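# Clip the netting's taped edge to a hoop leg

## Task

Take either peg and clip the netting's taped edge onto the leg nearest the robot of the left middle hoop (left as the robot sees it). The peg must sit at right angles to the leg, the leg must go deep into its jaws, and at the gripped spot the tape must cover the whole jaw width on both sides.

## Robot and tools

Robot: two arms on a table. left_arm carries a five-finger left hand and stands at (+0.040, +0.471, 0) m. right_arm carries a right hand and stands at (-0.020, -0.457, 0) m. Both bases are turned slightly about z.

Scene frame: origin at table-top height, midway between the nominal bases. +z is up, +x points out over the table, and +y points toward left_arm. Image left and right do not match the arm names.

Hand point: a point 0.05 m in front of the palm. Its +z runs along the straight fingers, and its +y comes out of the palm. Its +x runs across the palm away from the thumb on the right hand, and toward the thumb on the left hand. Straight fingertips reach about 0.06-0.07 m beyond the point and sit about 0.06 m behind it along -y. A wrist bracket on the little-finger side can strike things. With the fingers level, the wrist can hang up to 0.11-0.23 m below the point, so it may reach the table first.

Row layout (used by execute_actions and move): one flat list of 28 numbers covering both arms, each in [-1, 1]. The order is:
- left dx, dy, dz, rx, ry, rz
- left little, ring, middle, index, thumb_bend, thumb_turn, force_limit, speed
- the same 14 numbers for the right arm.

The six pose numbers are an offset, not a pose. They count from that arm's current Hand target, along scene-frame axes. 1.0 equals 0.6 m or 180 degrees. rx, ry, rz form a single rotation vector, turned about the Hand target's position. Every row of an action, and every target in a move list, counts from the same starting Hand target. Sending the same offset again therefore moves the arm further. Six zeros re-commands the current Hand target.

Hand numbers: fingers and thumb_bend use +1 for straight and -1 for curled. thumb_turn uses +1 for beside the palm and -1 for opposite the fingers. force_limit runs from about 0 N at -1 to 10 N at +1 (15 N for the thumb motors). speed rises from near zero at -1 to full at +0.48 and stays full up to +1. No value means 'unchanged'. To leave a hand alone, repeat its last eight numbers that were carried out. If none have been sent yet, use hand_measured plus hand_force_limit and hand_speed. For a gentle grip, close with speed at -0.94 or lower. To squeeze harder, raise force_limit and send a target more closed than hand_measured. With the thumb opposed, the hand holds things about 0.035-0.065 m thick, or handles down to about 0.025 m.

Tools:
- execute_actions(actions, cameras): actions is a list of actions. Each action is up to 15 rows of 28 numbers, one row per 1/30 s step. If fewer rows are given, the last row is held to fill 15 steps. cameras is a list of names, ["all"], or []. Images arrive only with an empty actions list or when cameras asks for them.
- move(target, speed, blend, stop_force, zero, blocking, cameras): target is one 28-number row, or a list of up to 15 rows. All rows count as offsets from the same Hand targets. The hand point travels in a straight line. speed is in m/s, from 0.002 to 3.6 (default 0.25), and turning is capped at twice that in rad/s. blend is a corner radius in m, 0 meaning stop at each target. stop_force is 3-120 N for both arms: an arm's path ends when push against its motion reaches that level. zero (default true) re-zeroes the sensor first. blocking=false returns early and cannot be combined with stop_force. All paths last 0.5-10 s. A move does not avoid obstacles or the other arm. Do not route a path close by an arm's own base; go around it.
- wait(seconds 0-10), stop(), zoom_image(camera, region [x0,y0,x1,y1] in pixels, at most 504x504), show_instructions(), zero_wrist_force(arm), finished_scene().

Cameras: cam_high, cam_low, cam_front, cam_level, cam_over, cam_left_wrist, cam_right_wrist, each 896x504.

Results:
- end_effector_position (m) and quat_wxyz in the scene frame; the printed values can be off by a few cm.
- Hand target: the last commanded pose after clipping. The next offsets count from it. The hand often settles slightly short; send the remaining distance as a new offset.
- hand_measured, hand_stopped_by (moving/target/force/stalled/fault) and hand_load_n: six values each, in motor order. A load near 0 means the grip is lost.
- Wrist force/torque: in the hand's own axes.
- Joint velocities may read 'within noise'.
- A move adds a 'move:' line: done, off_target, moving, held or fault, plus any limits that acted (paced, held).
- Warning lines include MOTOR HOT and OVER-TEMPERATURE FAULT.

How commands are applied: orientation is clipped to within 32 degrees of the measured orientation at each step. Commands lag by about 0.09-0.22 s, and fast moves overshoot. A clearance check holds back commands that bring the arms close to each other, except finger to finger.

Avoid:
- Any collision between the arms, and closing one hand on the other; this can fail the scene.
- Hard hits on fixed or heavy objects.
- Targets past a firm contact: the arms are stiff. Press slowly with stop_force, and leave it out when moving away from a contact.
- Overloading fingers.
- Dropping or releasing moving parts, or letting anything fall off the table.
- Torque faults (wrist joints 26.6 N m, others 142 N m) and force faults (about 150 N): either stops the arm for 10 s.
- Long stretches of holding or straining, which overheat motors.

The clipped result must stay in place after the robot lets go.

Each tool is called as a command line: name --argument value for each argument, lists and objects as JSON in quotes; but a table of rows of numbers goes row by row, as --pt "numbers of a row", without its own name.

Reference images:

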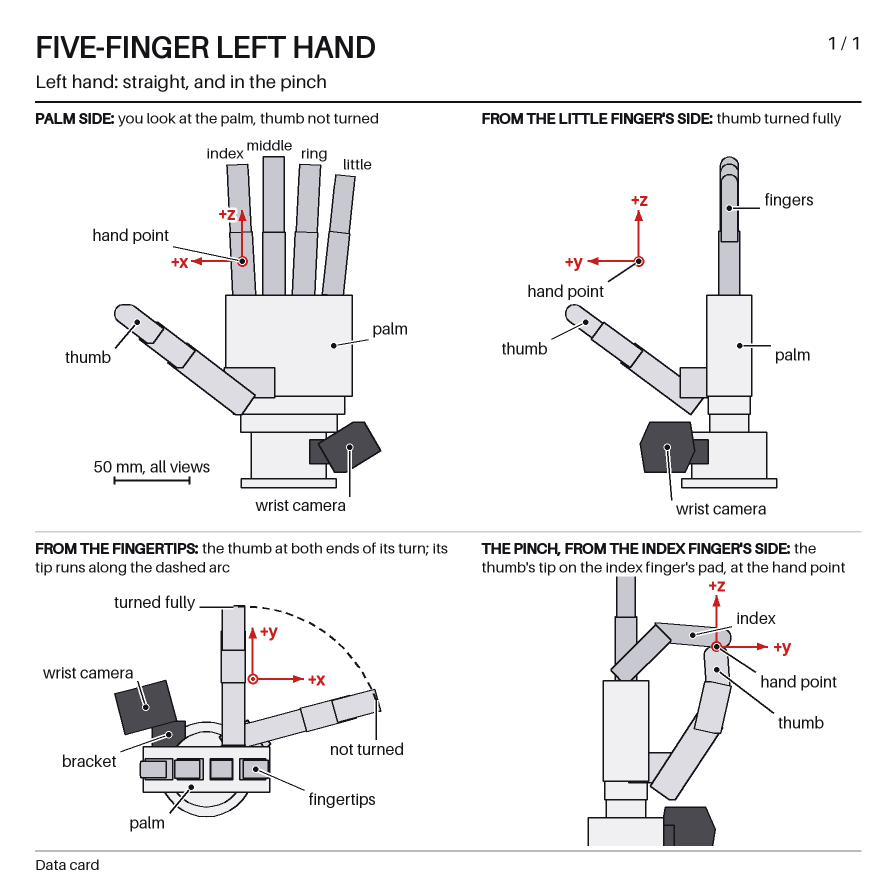

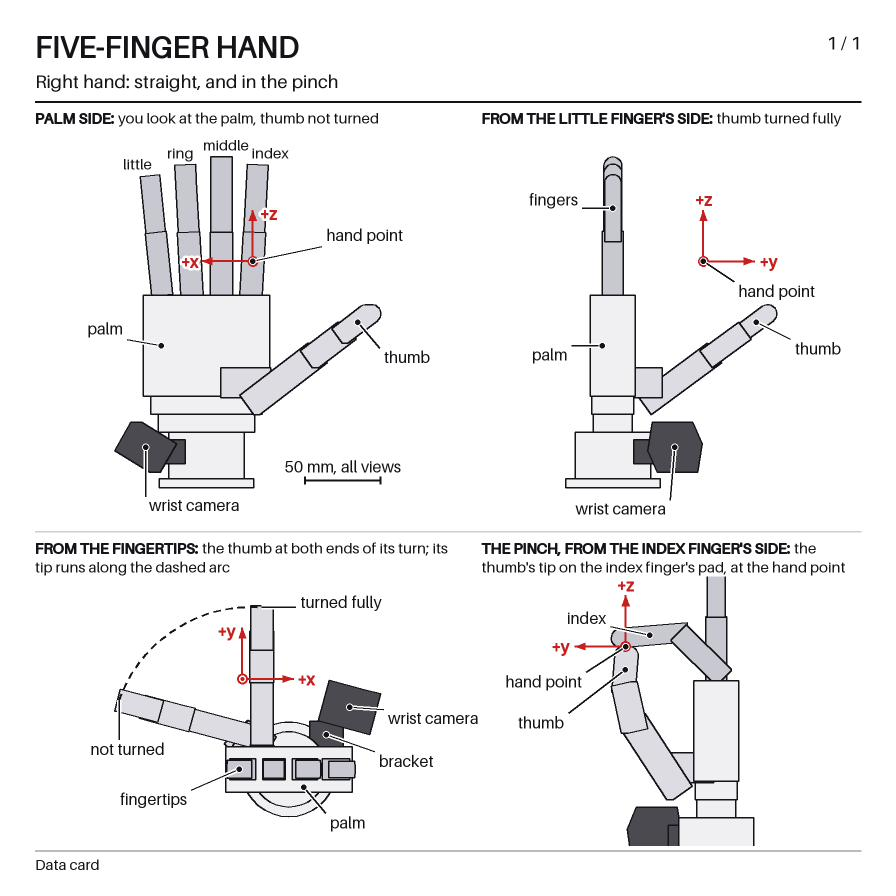

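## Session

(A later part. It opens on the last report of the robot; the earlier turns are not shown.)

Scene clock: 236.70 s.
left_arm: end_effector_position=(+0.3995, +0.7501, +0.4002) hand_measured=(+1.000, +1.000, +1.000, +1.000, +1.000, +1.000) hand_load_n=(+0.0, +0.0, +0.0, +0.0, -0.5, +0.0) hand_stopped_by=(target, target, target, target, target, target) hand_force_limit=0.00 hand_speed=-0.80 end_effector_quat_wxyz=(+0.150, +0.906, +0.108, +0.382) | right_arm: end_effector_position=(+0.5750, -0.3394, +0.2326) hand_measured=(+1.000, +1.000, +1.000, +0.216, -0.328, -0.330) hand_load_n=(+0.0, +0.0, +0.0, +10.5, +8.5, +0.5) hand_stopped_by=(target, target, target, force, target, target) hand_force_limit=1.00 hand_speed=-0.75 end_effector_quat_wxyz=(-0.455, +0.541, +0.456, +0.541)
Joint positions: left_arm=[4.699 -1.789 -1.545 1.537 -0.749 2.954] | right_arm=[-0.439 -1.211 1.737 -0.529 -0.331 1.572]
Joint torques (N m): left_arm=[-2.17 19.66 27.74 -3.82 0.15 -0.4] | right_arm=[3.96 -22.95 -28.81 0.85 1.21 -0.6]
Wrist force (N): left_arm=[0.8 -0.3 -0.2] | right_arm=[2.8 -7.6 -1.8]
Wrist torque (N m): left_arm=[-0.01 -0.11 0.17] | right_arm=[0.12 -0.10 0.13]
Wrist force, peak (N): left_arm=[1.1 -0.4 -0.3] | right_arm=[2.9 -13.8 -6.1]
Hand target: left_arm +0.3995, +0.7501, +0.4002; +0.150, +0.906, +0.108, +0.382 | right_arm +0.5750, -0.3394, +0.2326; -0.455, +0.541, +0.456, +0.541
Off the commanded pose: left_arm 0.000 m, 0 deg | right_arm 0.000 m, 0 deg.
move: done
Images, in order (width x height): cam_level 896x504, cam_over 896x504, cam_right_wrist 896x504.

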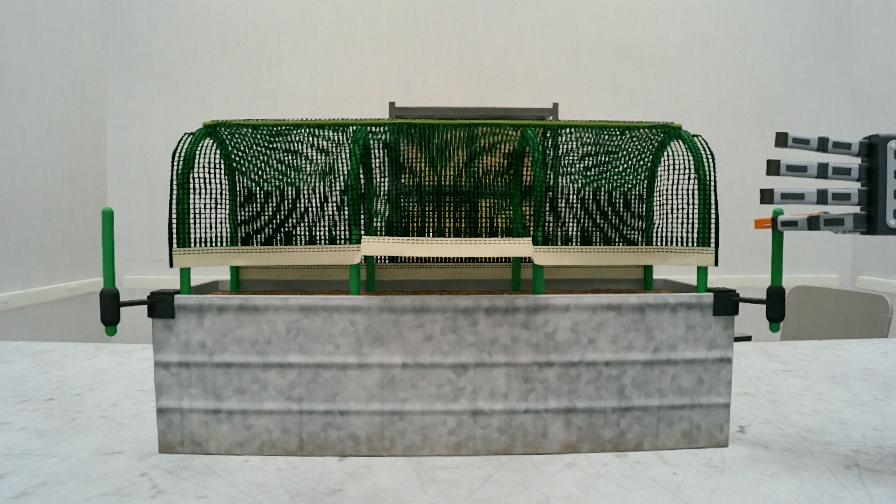

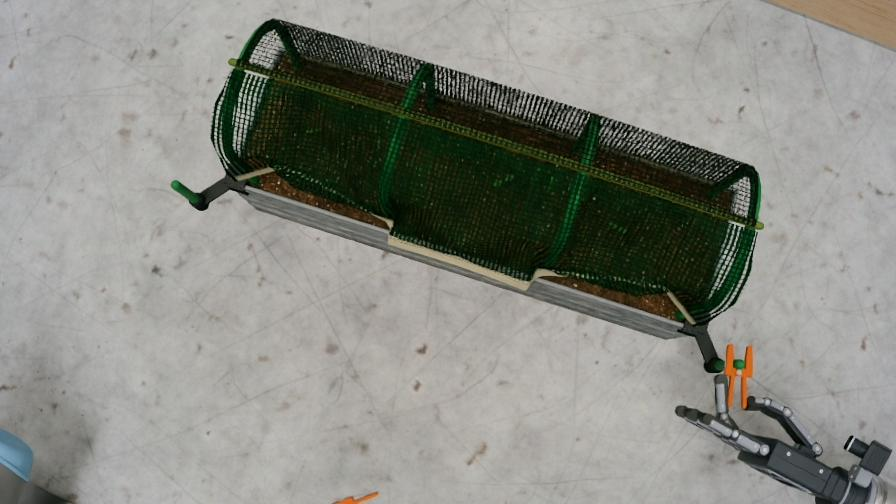

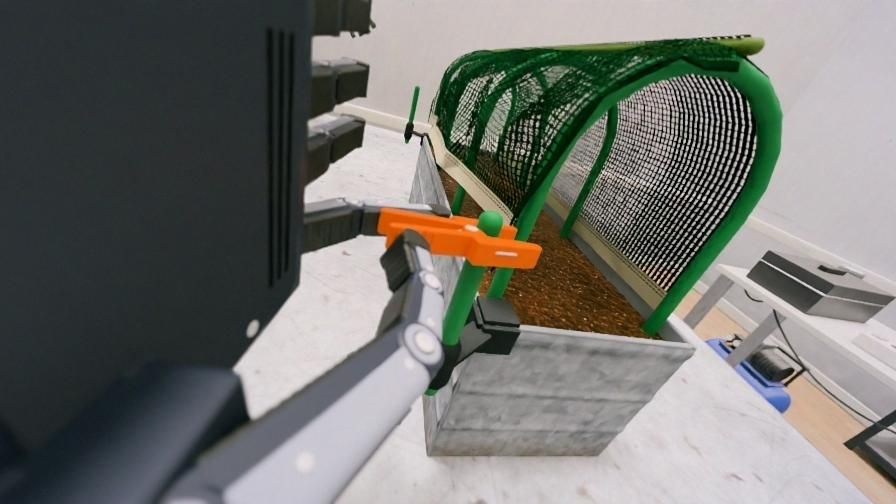

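move --target '[0,0,0,0,0,0,1,1,1,1,1,1,0.0,-0.8,0,0,0,0,0,0,1,1,1,0.21,-0.335,-0.22,1.0,-0.8]' --speed 0.01 --cameras '["cam_over","cam_level","cam_right_wrist"]'

zoom_image --camera "cam_over" --region '[680, 330, 780, 430]'

zoom_image --camera "cam_level" --region '[730, 180, 870, 260]'

zoom_image --camera "cam_right_wrist" --region '[340, 160, 580, 330]'

Scene clock: 237.63 s.
left_arm: end_effector_position=(+0.3995, +0.7501, +0.4002) hand_measured=(+1.000, +1.000, +1.000, +1.000, +1.000, +1.000) hand_load_n=(+0.0, +0.0, -0.5, +0.0, +0.0, +0.0) hand_stopped_by=(target, target, target, target, target, target) hand_force_limit=0.00 hand_speed=-0.80 end_effector_quat_wxyz=(+0.150, +0.906, +0.108, +0.382) | right_arm: end_effector_position=(+0.5750, -0.3394, +0.2326) hand_measured=(+1.000, +1.000, +1.000, +0.216, -0.328, -0.220) hand_load_n=(+0.0, +0.0, +0.0, +10.5, +8.5, -0.5) hand_stopped_by=(target, target, target, force, target, target) hand_force_limit=1.00 hand_speed=-0.80 end_effector_quat_wxyz=(-0.455, +0.541, +0.456, +0.541)
Joint positions: left_arm=[4.699 -1.789 -1.545 1.537 -0.749 2.954] | right_arm=[-0.439 -1.211 1.737 -0.529 -0.331 1.572]
Joint torques (N m): left_arm=[-1.86 20.45 27.94 -3.94 0.18 -0.38] | right_arm=[-0.02 -24.2 -22.94 0.86 0.6 -0.54]
Wrist force (N): left_arm=[0.8 -0.3 0.1] | right_arm=[3.1 -6.7 -1.2]
Wrist torque (N m): left_arm=[-0.02 -0.10 0.17] | right_arm=[0.13 -0.08 0.11]
Wrist force, peak (N): left_arm=[1.0 -0.5 0.0] | right_arm=[2.4 -7.9 -1.7]
Hand target: left_arm +0.3995, +0.7501, +0.4002; +0.150, +0.906, +0.108, +0.382 | right_arm +0.5750, -0.3394, +0.2326; -0.455, +0.541, +0.456, +0.541
Off the commanded pose: left_arm 0.000 m, 0 deg | right_arm 0.000 m, 0 deg.
move: done
Images, in order (width x height): cam_level 896x504, cam_over 896x504, cam_right_wrist 896x504.

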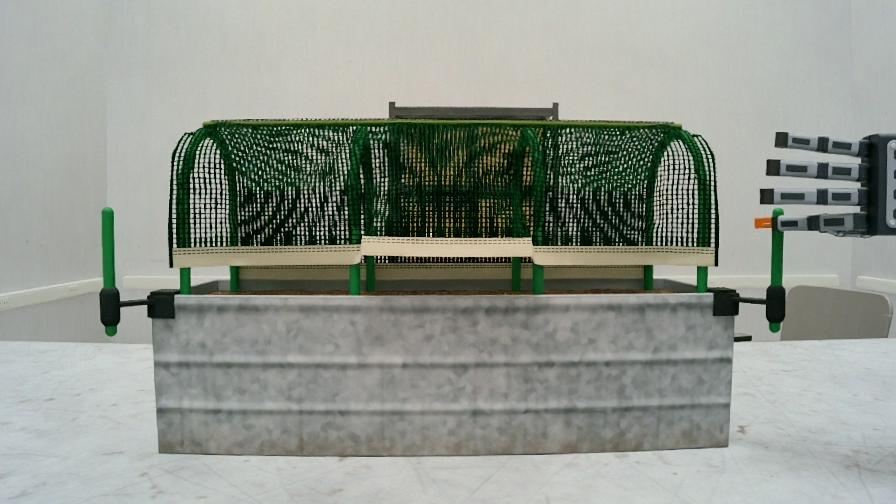

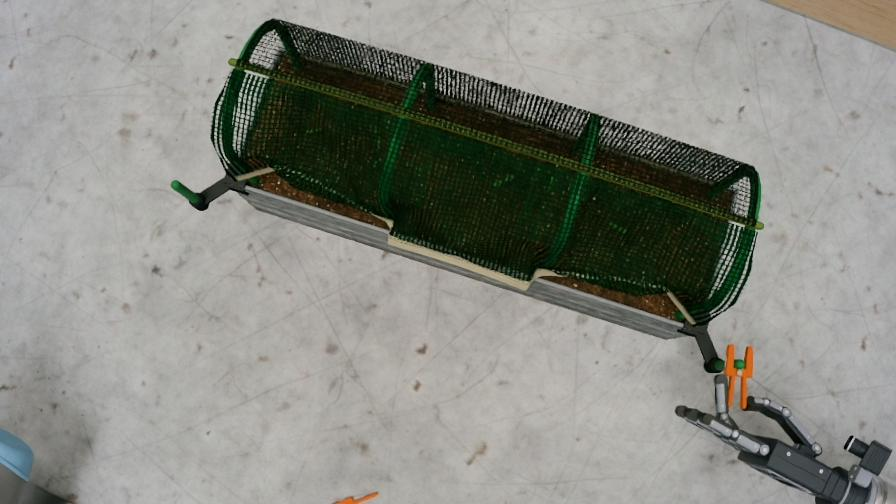

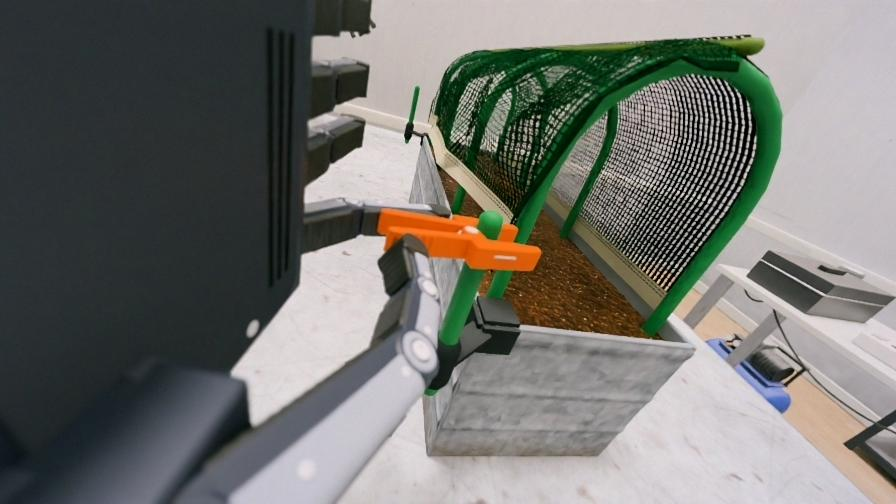

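Scaled by 5.040 from the camera's 896x504 image, which has a finer 1280x720 frame.

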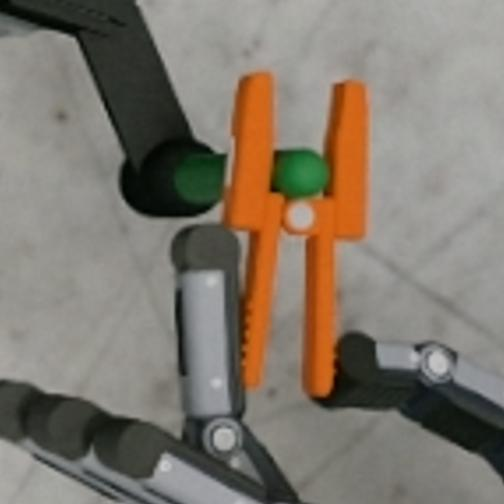

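Scaled by 3.600 from the camera's 896x504 image, which has a finer 1280x720 frame.

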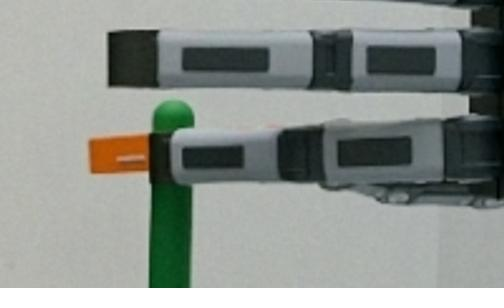

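Scaled by 2.100 from the camera's 896x504 image, which has a finer 1280x720 frame.

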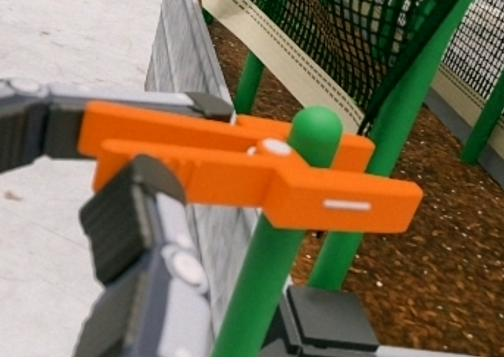

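move --target '[0,0,0,0,0,0,1,1,1,1,1,1,0.0,-0.8,0.0048,0.0015,0,0,0,0,1,1,1,0.21,-0.335,-0.22,1.0,-0.8]' --speed 0.01 --cameras '["cam_over"]'

zoom_image --camera "cam_over" --region '[680, 330, 780, 430]'

Scene clock: 239.47 s.
left_arm: end_effector_position=(+0.3995, +0.7501, +0.4002) hand_measured=(+1.000, +1.000, +1.000, +1.000, +1.000, +1.000) hand_load_n=(+0.0, +0.0, +0.0, +0.0, +0.0, +0.0) hand_stopped_by=(target, target, target, target, target, target) hand_force_limit=0.00 hand_speed=-0.80 end_effector_quat_wxyz=(+0.150, +0.906, +0.108, +0.382) | right_arm: end_effector_position=(+0.5777, -0.3385, +0.2326) hand_measured=(+1.000, +1.000, +1.000, +0.216, -0.330, -0.220) hand_load_n=(+0.0, +0.0, +0.0, +11.0, -1.0, +0.0) hand_stopped_by=(target, target, target, force, target, target) hand_force_limit=1.00 hand_speed=-0.80 end_effector_quat_wxyz=(-0.455, +0.541, +0.456, +0.541)
Joint positions: left_arm=[4.699 -1.789 -1.545 1.537 -0.749 2.954] | right_arm=[-0.435 -1.205 1.729 -0.526 -0.327 1.572]
Joint torques (N m): left_arm=[-1.36 20.6 27.12 -3.89 0.07 -0.42] | right_arm=[6.17 -21.19 -32.9 0.08 5.88 0.7]
Wrist force (N): left_arm=[0.6 -0.5 -0.1] | right_arm=[3.0 -18.2 -8.4]
Wrist torque (N m): left_arm=[-0.03 -0.09 0.16] | right_arm=[0.24 -0.09 0.12]
Wrist force, peak (N): left_arm=[1.0 -0.5 -0.2] | right_arm=[2.9 -18.1 -8.6]
Hand target: left_arm +0.3995, +0.7501, +0.4002; +0.150, +0.906, +0.108, +0.382 | right_arm +0.5778, -0.3385, +0.2326; -0.455, +0.541, +0.456, +0.541
Off the commanded pose: left_arm 0.000 m, 0 deg | right_arm 0.000 m, 0 deg.
move: done
Images, in order (width x height): cam_over 896x504.

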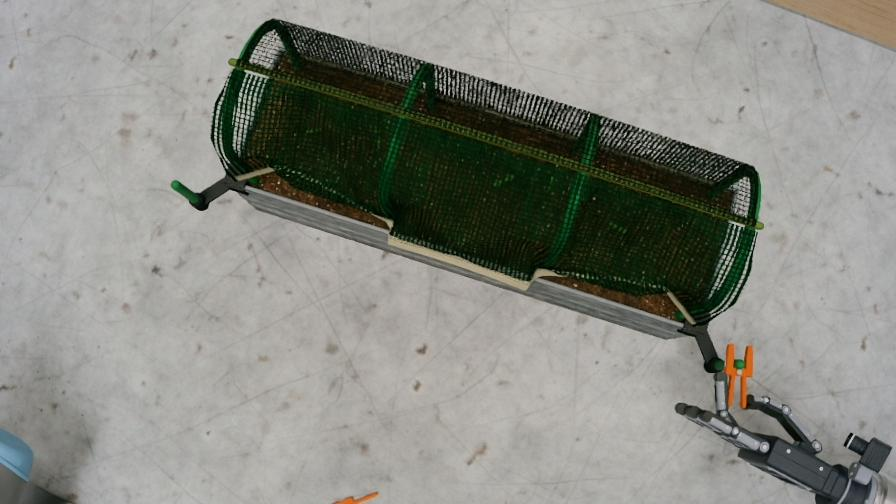

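Scaled by 5.040 from the camera's 896x504 image, which has a finer 1280x720 frame.

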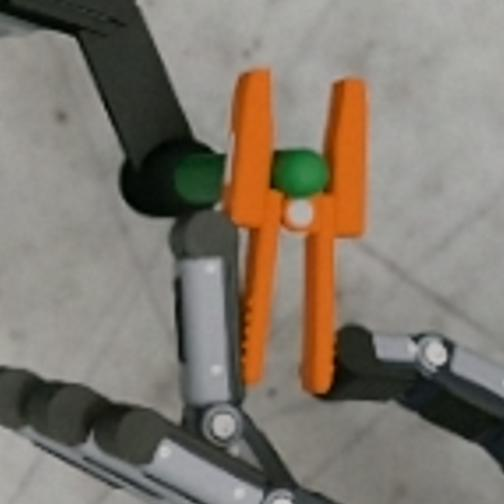

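move --target '[0,0,0,0,0,0,1,1,1,1,1,1,0.0,-0.8,0,0,0,0,0,0,1,1,1,0.21,-0.40,-0.20,1.0,-0.75]' --speed 0.01 --cameras '["cam_over","cam_level"]'

zoom_image --camera "cam_over" --region '[680, 330, 780, 430]'

zoom_image --camera "cam_level" --region '[730, 180, 870, 260]'

Scene clock: 240.17 s.
left_arm: end_effector_position=(+0.3995, +0.7501, +0.4002) hand_measured=(+1.000, +1.000, +1.000, +1.000, +1.000, +1.000) hand_load_n=(+0.0, +0.0, +0.0, +0.0, +0.0, -0.5) hand_stopped_by=(target, target, target, target, target, target) hand_force_limit=0.00 hand_speed=-0.80 end_effector_quat_wxyz=(+0.150, +0.906, +0.108, +0.382) | right_arm: end_effector_position=(+0.5779, -0.3385, +0.2326) hand_measured=(+1.000, +1.000, +1.000, +0.216, -0.392, -0.200) hand_load_n=(+0.0, +0.0, +0.0, +12.0, +9.5, +0.0) hand_stopped_by=(target, target, target, force, target, target) hand_force_limit=1.00 hand_speed=-0.75 end_effector_quat_wxyz=(-0.455, +0.541, +0.456, +0.541)
Joint positions: left_arm=[4.699 -1.789 -1.545 1.537 -0.749 2.954] | right_arm=[-0.435 -1.205 1.729 -0.526 -0.327 1.572]
Joint torques (N m): left_arm=[-1.01 19.93 26.96 -3.76 0.04 -0.44] | right_arm=[0.91 -23.44 -31 0.2 2.46 -0.53]
Wrist force (N): left_arm=[0.9 -0.3 -0.1] | right_arm=[2.2 -10.3 -0.5]
Wrist torque (N m): left_arm=[-0.01 -0.12 0.18] | right_arm=[0.22 -0.11 0.14]
Wrist force, peak (N): left_arm=[0.9 -0.5 -0.4] | right_arm=[3.2 -20.0 -9.2]
Hand target: left_arm +0.3995, +0.7501, +0.4002; +0.150, +0.906, +0.108, +0.382 | right_arm +0.5778, -0.3385, +0.2326; -0.455, +0.541, +0.456, +0.541
Off the commanded pose: left_arm 0.000 m, 0 deg | right_arm 0.000 m, 0 deg.
move: done
Images, in order (width x height): cam_level 896x504, cam_over 896x504.

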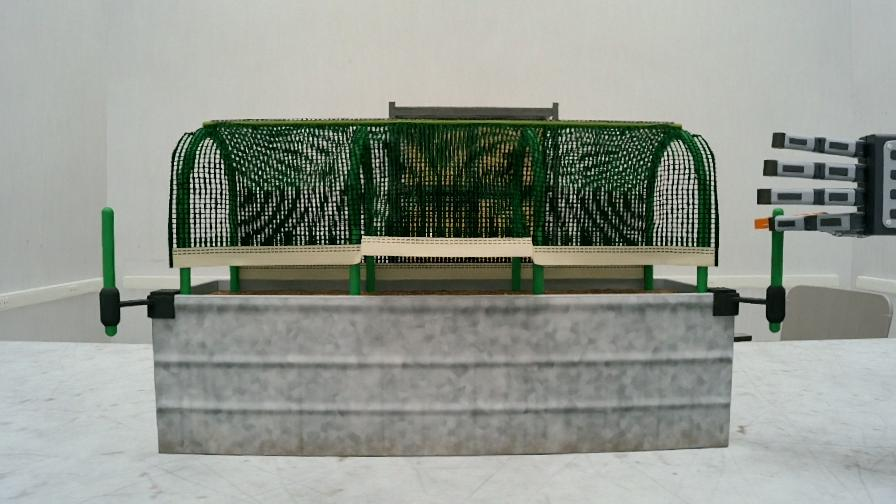

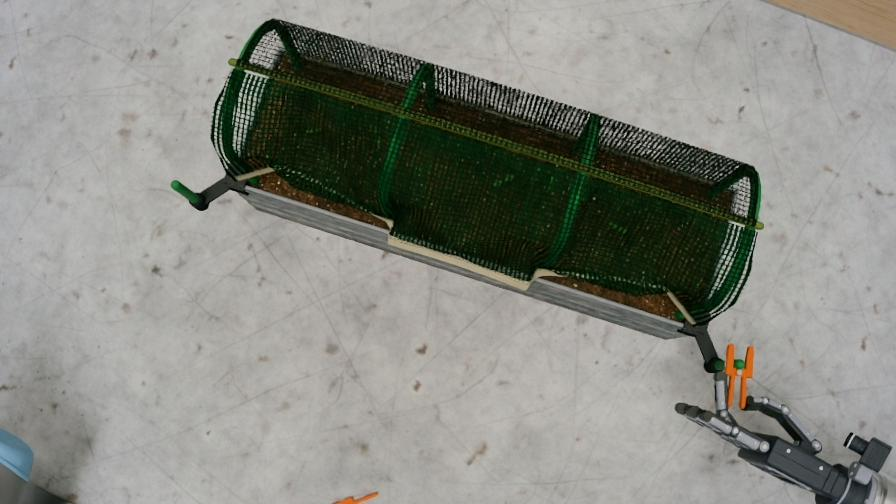

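Scaled by 5.040 from the camera's 896x504 image, which has a finer 1280x720 frame.

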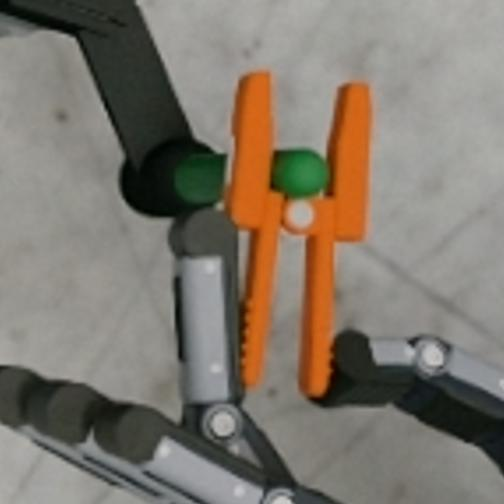

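Scaled by 3.600 from the camera's 896x504 image, which has a finer 1280x720 frame.

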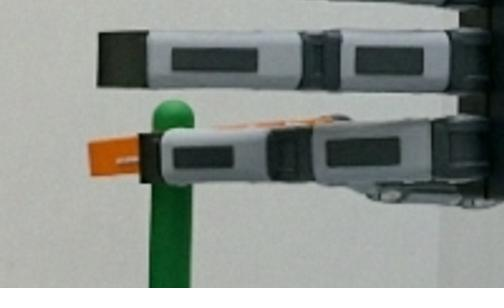

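move --target '[0,0,0,0,0,0,1,1,1,1,1,1,0.0,-0.8,0,0,0,0,0,0,1,1,1,0.21,-0.40,-0.10,1.0,-0.8]' --speed 0.01 --cameras '["cam_over","cam_level","cam_right_wrist"]'

zoom_image --camera "cam_over" --region '[680, 330, 780, 430]'

zoom_image --camera "cam_level" --region '[730, 180, 870, 260]'

zoom_image --camera "cam_right_wrist" --region '[340, 160, 580, 330]'

Scene clock: 241.07 s.
left_arm: end_effector_position=(+0.3995, +0.7501, +0.4002) hand_measured=(+1.000, +1.000, +1.000, +1.000, +1.000, +1.000) hand_load_n=(+0.0, +0.0, +0.0, +0.0, +0.0, +0.0) hand_stopped_by=(target, target, target, target, target, target) hand_force_limit=0.00 hand_speed=-0.80 end_effector_quat_wxyz=(+0.150, +0.906, +0.108, +0.382) | right_arm: end_effector_position=(+0.5778, -0.3385, +0.2326) hand_measured=(+1.000, +1.000, +1.000, +0.216, -0.392, -0.100) hand_load_n=(+0.0, +0.0, +0.0, +12.0, +9.0, -1.0) hand_stopped_by=(target, target, target, force, target, target) hand_force_limit=1.00 hand_speed=-0.80 end_effector_quat_wxyz=(-0.455, +0.541, +0.456, +0.541)
Joint positions: left_arm=[4.699 -1.789 -1.545 1.537 -0.749 2.954] | right_arm=[-0.435 -1.205 1.729 -0.526 -0.327 1.572]
Joint torques (N m): left_arm=[-1.39 20.57 27.21 -3.78 -0.04 -0.37] | right_arm=[-6.02 -24.62 -27.33 0.41 1.51 -0.42]
Wrist force (N): left_arm=[0.8 -0.4 0.0] | right_arm=[3.7 -9.8 -0.1]
Wrist torque (N m): left_arm=[-0.02 -0.11 0.18] | right_arm=[0.18 -0.05 0.11]
Wrist force, peak (N): left_arm=[1.1 -0.2 -0.2] | right_arm=[2.3 -10.7 -0.7]
Hand target: left_arm +0.3995, +0.7501, +0.4002; +0.150, +0.906, +0.108, +0.382 | right_arm +0.5778, -0.3385, +0.2326; -0.455, +0.541, +0.456, +0.541
Off the commanded pose: left_arm 0.000 m, 0 deg | right_arm 0.000 m, 0 deg.
move: done
Images, in order (width x height): cam_level 896x504, cam_over 896x504, cam_right_wrist 896x504.

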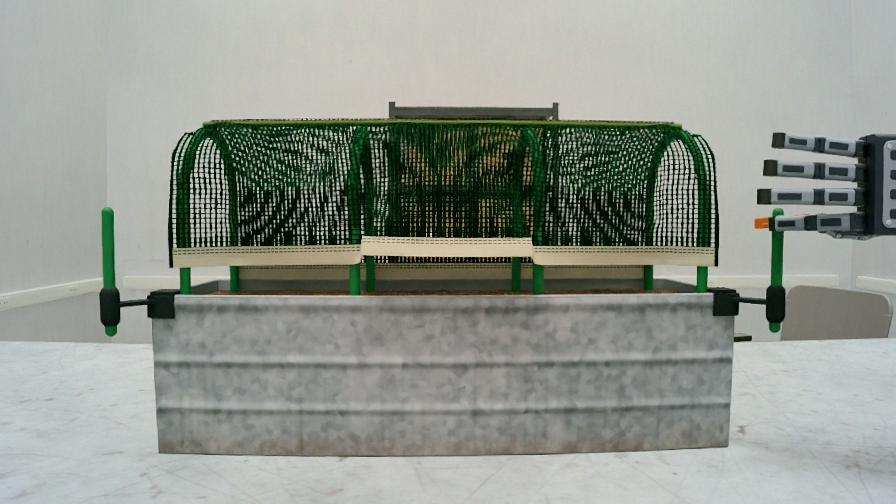

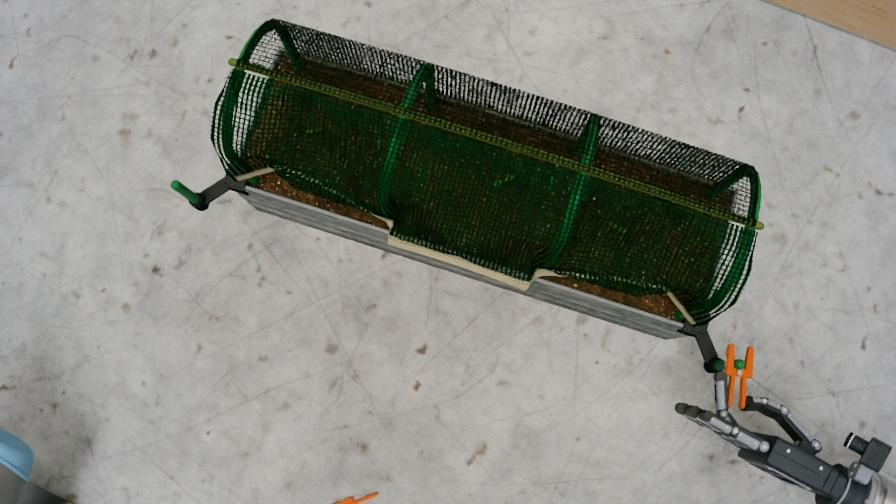

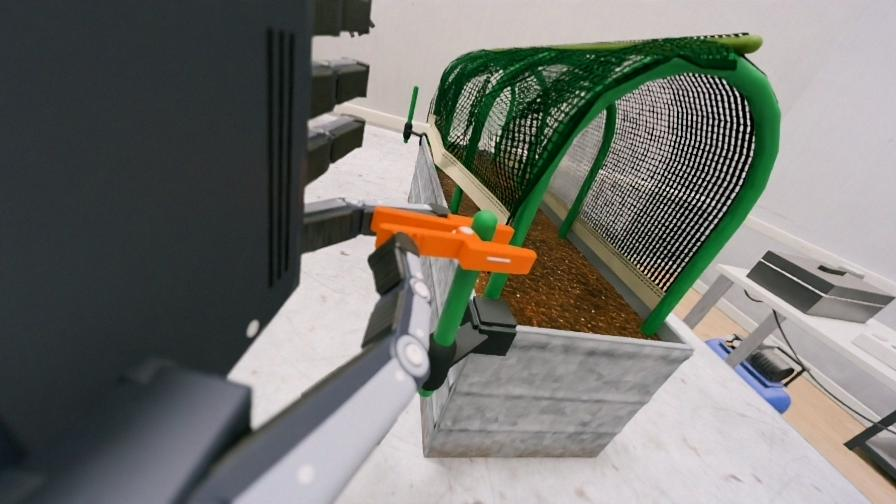

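Scaled by 5.040 from the camera's 896x504 image, which has a finer 1280x720 frame.

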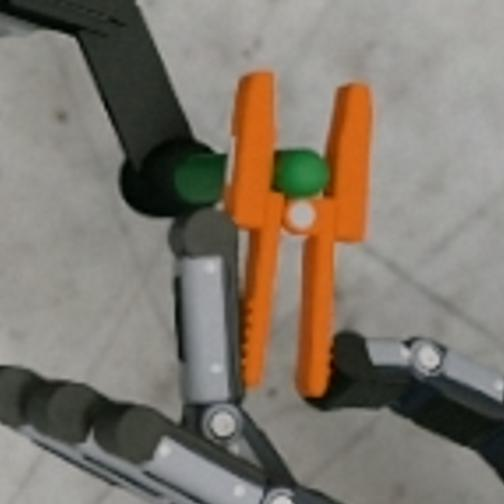

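Scaled by 3.600 from the camera's 896x504 image, which has a finer 1280x720 frame.

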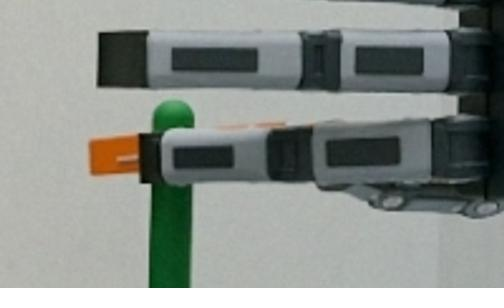

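Scaled by 2.100 from the camera's 896x504 image, which has a finer 1280x720 frame.

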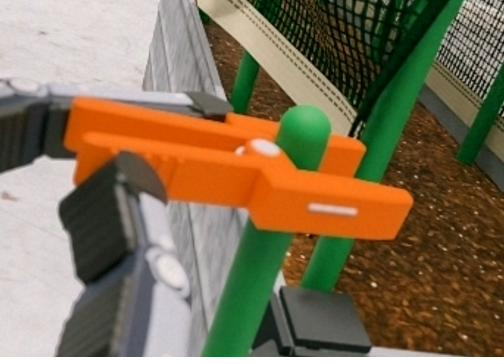

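move --target '[0,0,0,0,0,0,1,1,1,1,1,1,0.0,-0.8,0.0007,0.0039,0,0,0,0.0333,1,1,1,0.21,-0.40,-0.10,1.0,-0.8]' --speed 0.04 --cameras '["cam_over","cam_level"]'

zoom_image --camera "cam_over" --region '[680, 330, 780, 430]'

zoom_image --camera "cam_level" --region '[730, 180, 870, 260]'

Scene clock: 243.40 s.
left_arm: end_effector_position=(+0.3995, +0.7501, +0.4002) hand_measured=(+1.000, +1.000, +1.000, +1.000, +1.000, +1.000) hand_load_n=(+0.0, +0.0, -0.5, +0.0, +0.0, +0.0) hand_stopped_by=(target, target, target, target, target, target) hand_force_limit=0.00 hand_speed=-0.80 end_effector_quat_wxyz=(+0.150, +0.906, +0.108, +0.382) | right_arm: end_effector_position=(+0.5783, -0.3361, +0.2326) hand_measured=(+1.000, +1.000, +1.000, +0.216, -0.392, -0.100) hand_load_n=(+0.0, +0.0, +0.0, +7.5, +6.0, -0.5) hand_stopped_by=(target, target, target, force, target, target) hand_force_limit=1.00 hand_speed=-0.80 end_effector_quat_wxyz=(+0.483, -0.516, -0.484, -0.516)
Joint positions: left_arm=[4.699 -1.789 -1.545 1.537 -0.749 2.954] | right_arm=[-0.423 -1.148 1.645 -0.499 -0.419 1.571]
Joint torques (N m): left_arm=[-1.46 19.84 28.36 -3.51 0.06 -0.36] | right_arm=[6.26 -26.36 -27.56 2.19 -1.11 -1.25]
Wrist force (N): left_arm=[0.9 -0.4 -0.2] | right_arm=[1.9 -0.2 -1.5]
Wrist torque (N m): left_arm=[-0.01 -0.13 0.18] | right_arm=[0.06 -0.03 0.12]
Wrist force, peak (N): left_arm=[0.9 -0.6 -0.2] | right_arm=[3.8 -10.2 0.0]
Hand target: left_arm +0.3995, +0.7501, +0.4002; +0.150, +0.906, +0.108, +0.382 | right_arm +0.5783, -0.3361, +0.2326; +0.483, -0.516, -0.484, -0.516
Off the commanded pose: left_arm 0.000 m, 0 deg | right_arm 0.000 m, 0 deg.
move: done
Images, in order (width x height): cam_level 896x504, cam_over 896x504.

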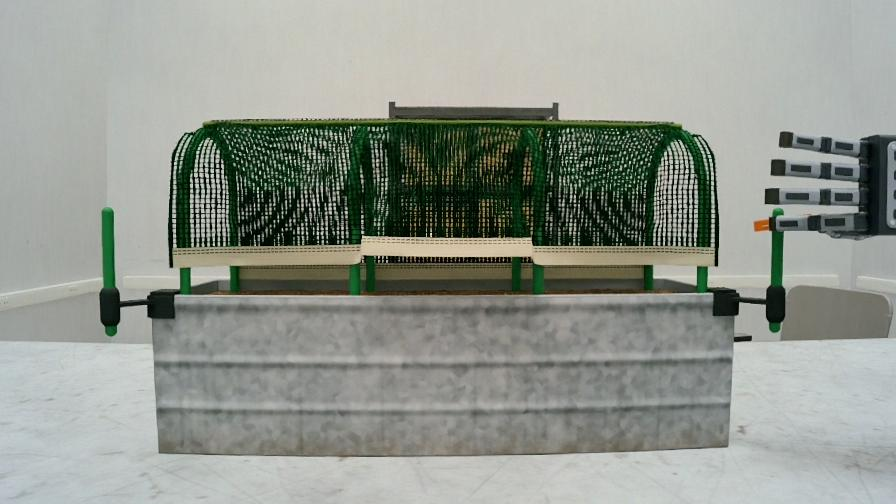

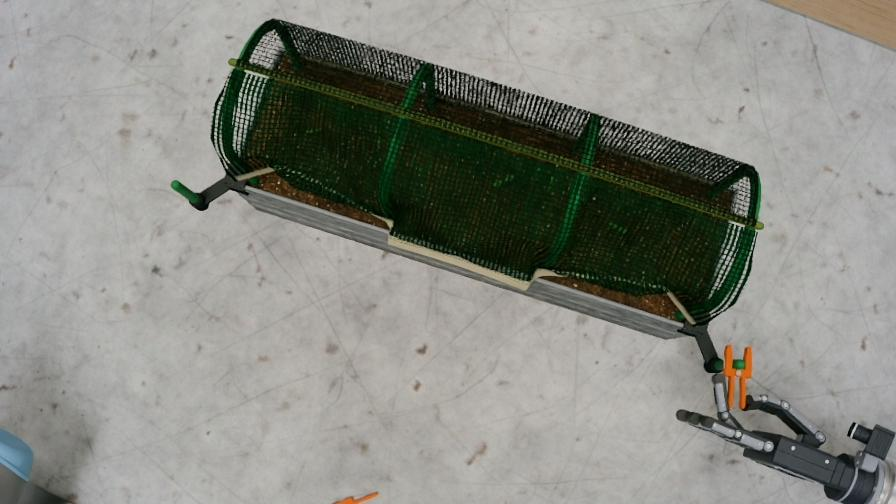

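Scaled by 5.040 from the camera's 896x504 image, which has a finer 1280x720 frame.

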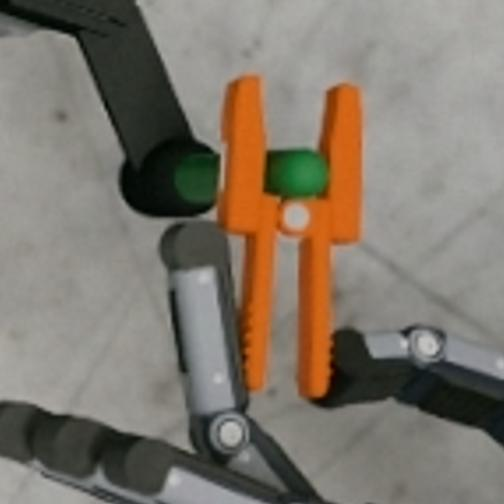

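Scaled by 3.600 from the camera's 896x504 image, which has a finer 1280x720 frame.

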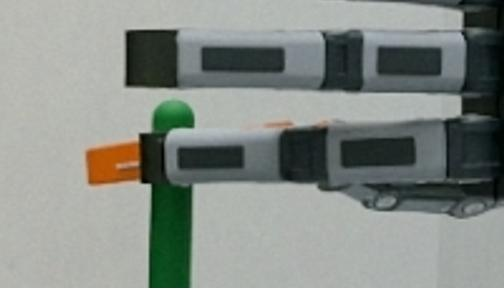

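move --target '[0,0,0,0,0,0,1,1,1,1,1,1,0.0,-0.8,0,0,0,0,0,0,1,1,1,0.17,-0.40,-0.10,1.0,-0.75]' --speed 0.04 --cameras '["cam_over","cam_right_wrist"]'

zoom_image --camera "cam_over" --region '[680, 330, 780, 430]'

zoom_image --camera "cam_right_wrist" --region '[340, 160, 580, 330]'

Scene clock: 244.30 s.
left_arm: end_effector_position=(+0.3995, +0.7501, +0.4002) hand_measured=(+1.000, +1.000, +1.000, +1.000, +1.000, +1.000) hand_load_n=(+0.0, +0.0, +0.0, +0.0, +0.0, +0.0) hand_stopped_by=(target, target, target, target, target, target) hand_force_limit=0.00 hand_speed=-0.80 end_effector_quat_wxyz=(+0.150, +0.906, +0.108, +0.382) | right_arm: end_effector_position=(+0.5782, -0.3361, +0.2326) hand_measured=(+1.000, +1.000, +1.000, +0.176, -0.392, -0.100) hand_load_n=(+0.0, +0.0, +0.0, +10.0, +6.5, +0.0) hand_stopped_by=(target, target, target, force, target, target) hand_force_limit=1.00 hand_speed=-0.75 end_effector_quat_wxyz=(+0.483, -0.516, -0.484, -0.516)
Joint positions: left_arm=[4.699 -1.789 -1.545 1.537 -0.749 2.954] | right_arm=[-0.423 -1.148 1.645 -0.498 -0.42 1.571]
Joint torques (N m): left_arm=[-1.28 21.64 28.79 -3.66 0.06 -0.4] | right_arm=[4.33 -25.31 -29.41 1.3 0.57 -1.24]
Wrist force (N): left_arm=[0.9 -0.4 -0.1] | right_arm=[1.8 -2.0 -0.3]
Wrist torque (N m): left_arm=[-0.03 -0.12 0.18] | right_arm=[0.05 -0.03 0.10]
Wrist force, peak (N): left_arm=[1.0 -0.5 -0.2] | right_arm=[1.8 -2.0 -0.3]
Hand target: left_arm +0.3995, +0.7501, +0.4002; +0.150, +0.906, +0.108, +0.382 | right_arm +0.5783, -0.3361, +0.2326; +0.483, -0.516, -0.484, -0.516
Off the commanded pose: left_arm 0.000 m, 0 deg | right_arm 0.000 m, 0 deg.
move: done
Images, in order (width x height): cam_over 896x504, cam_right_wrist 896x504.

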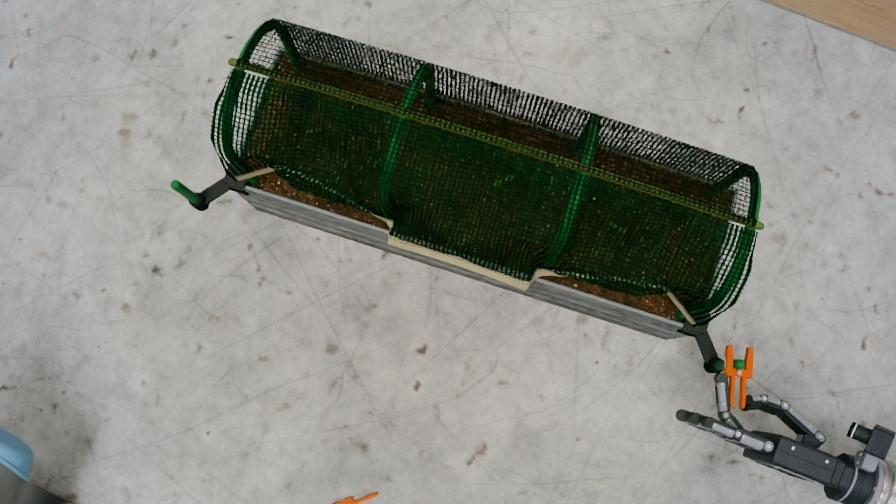

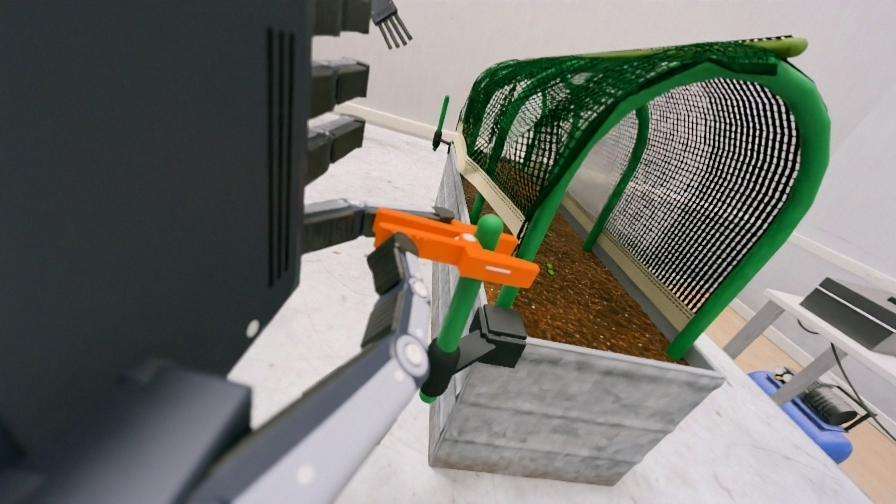

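Scaled by 5.040 from the camera's 896x504 image, which has a finer 1280x720 frame.

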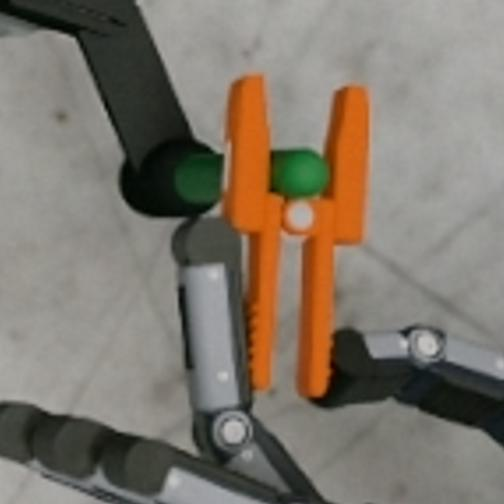

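Scaled by 2.100 from the camera's 896x504 image, which has a finer 1280x720 frame.

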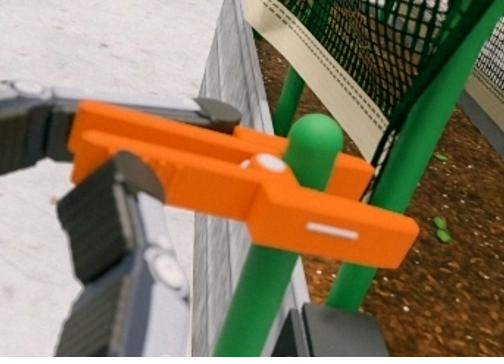

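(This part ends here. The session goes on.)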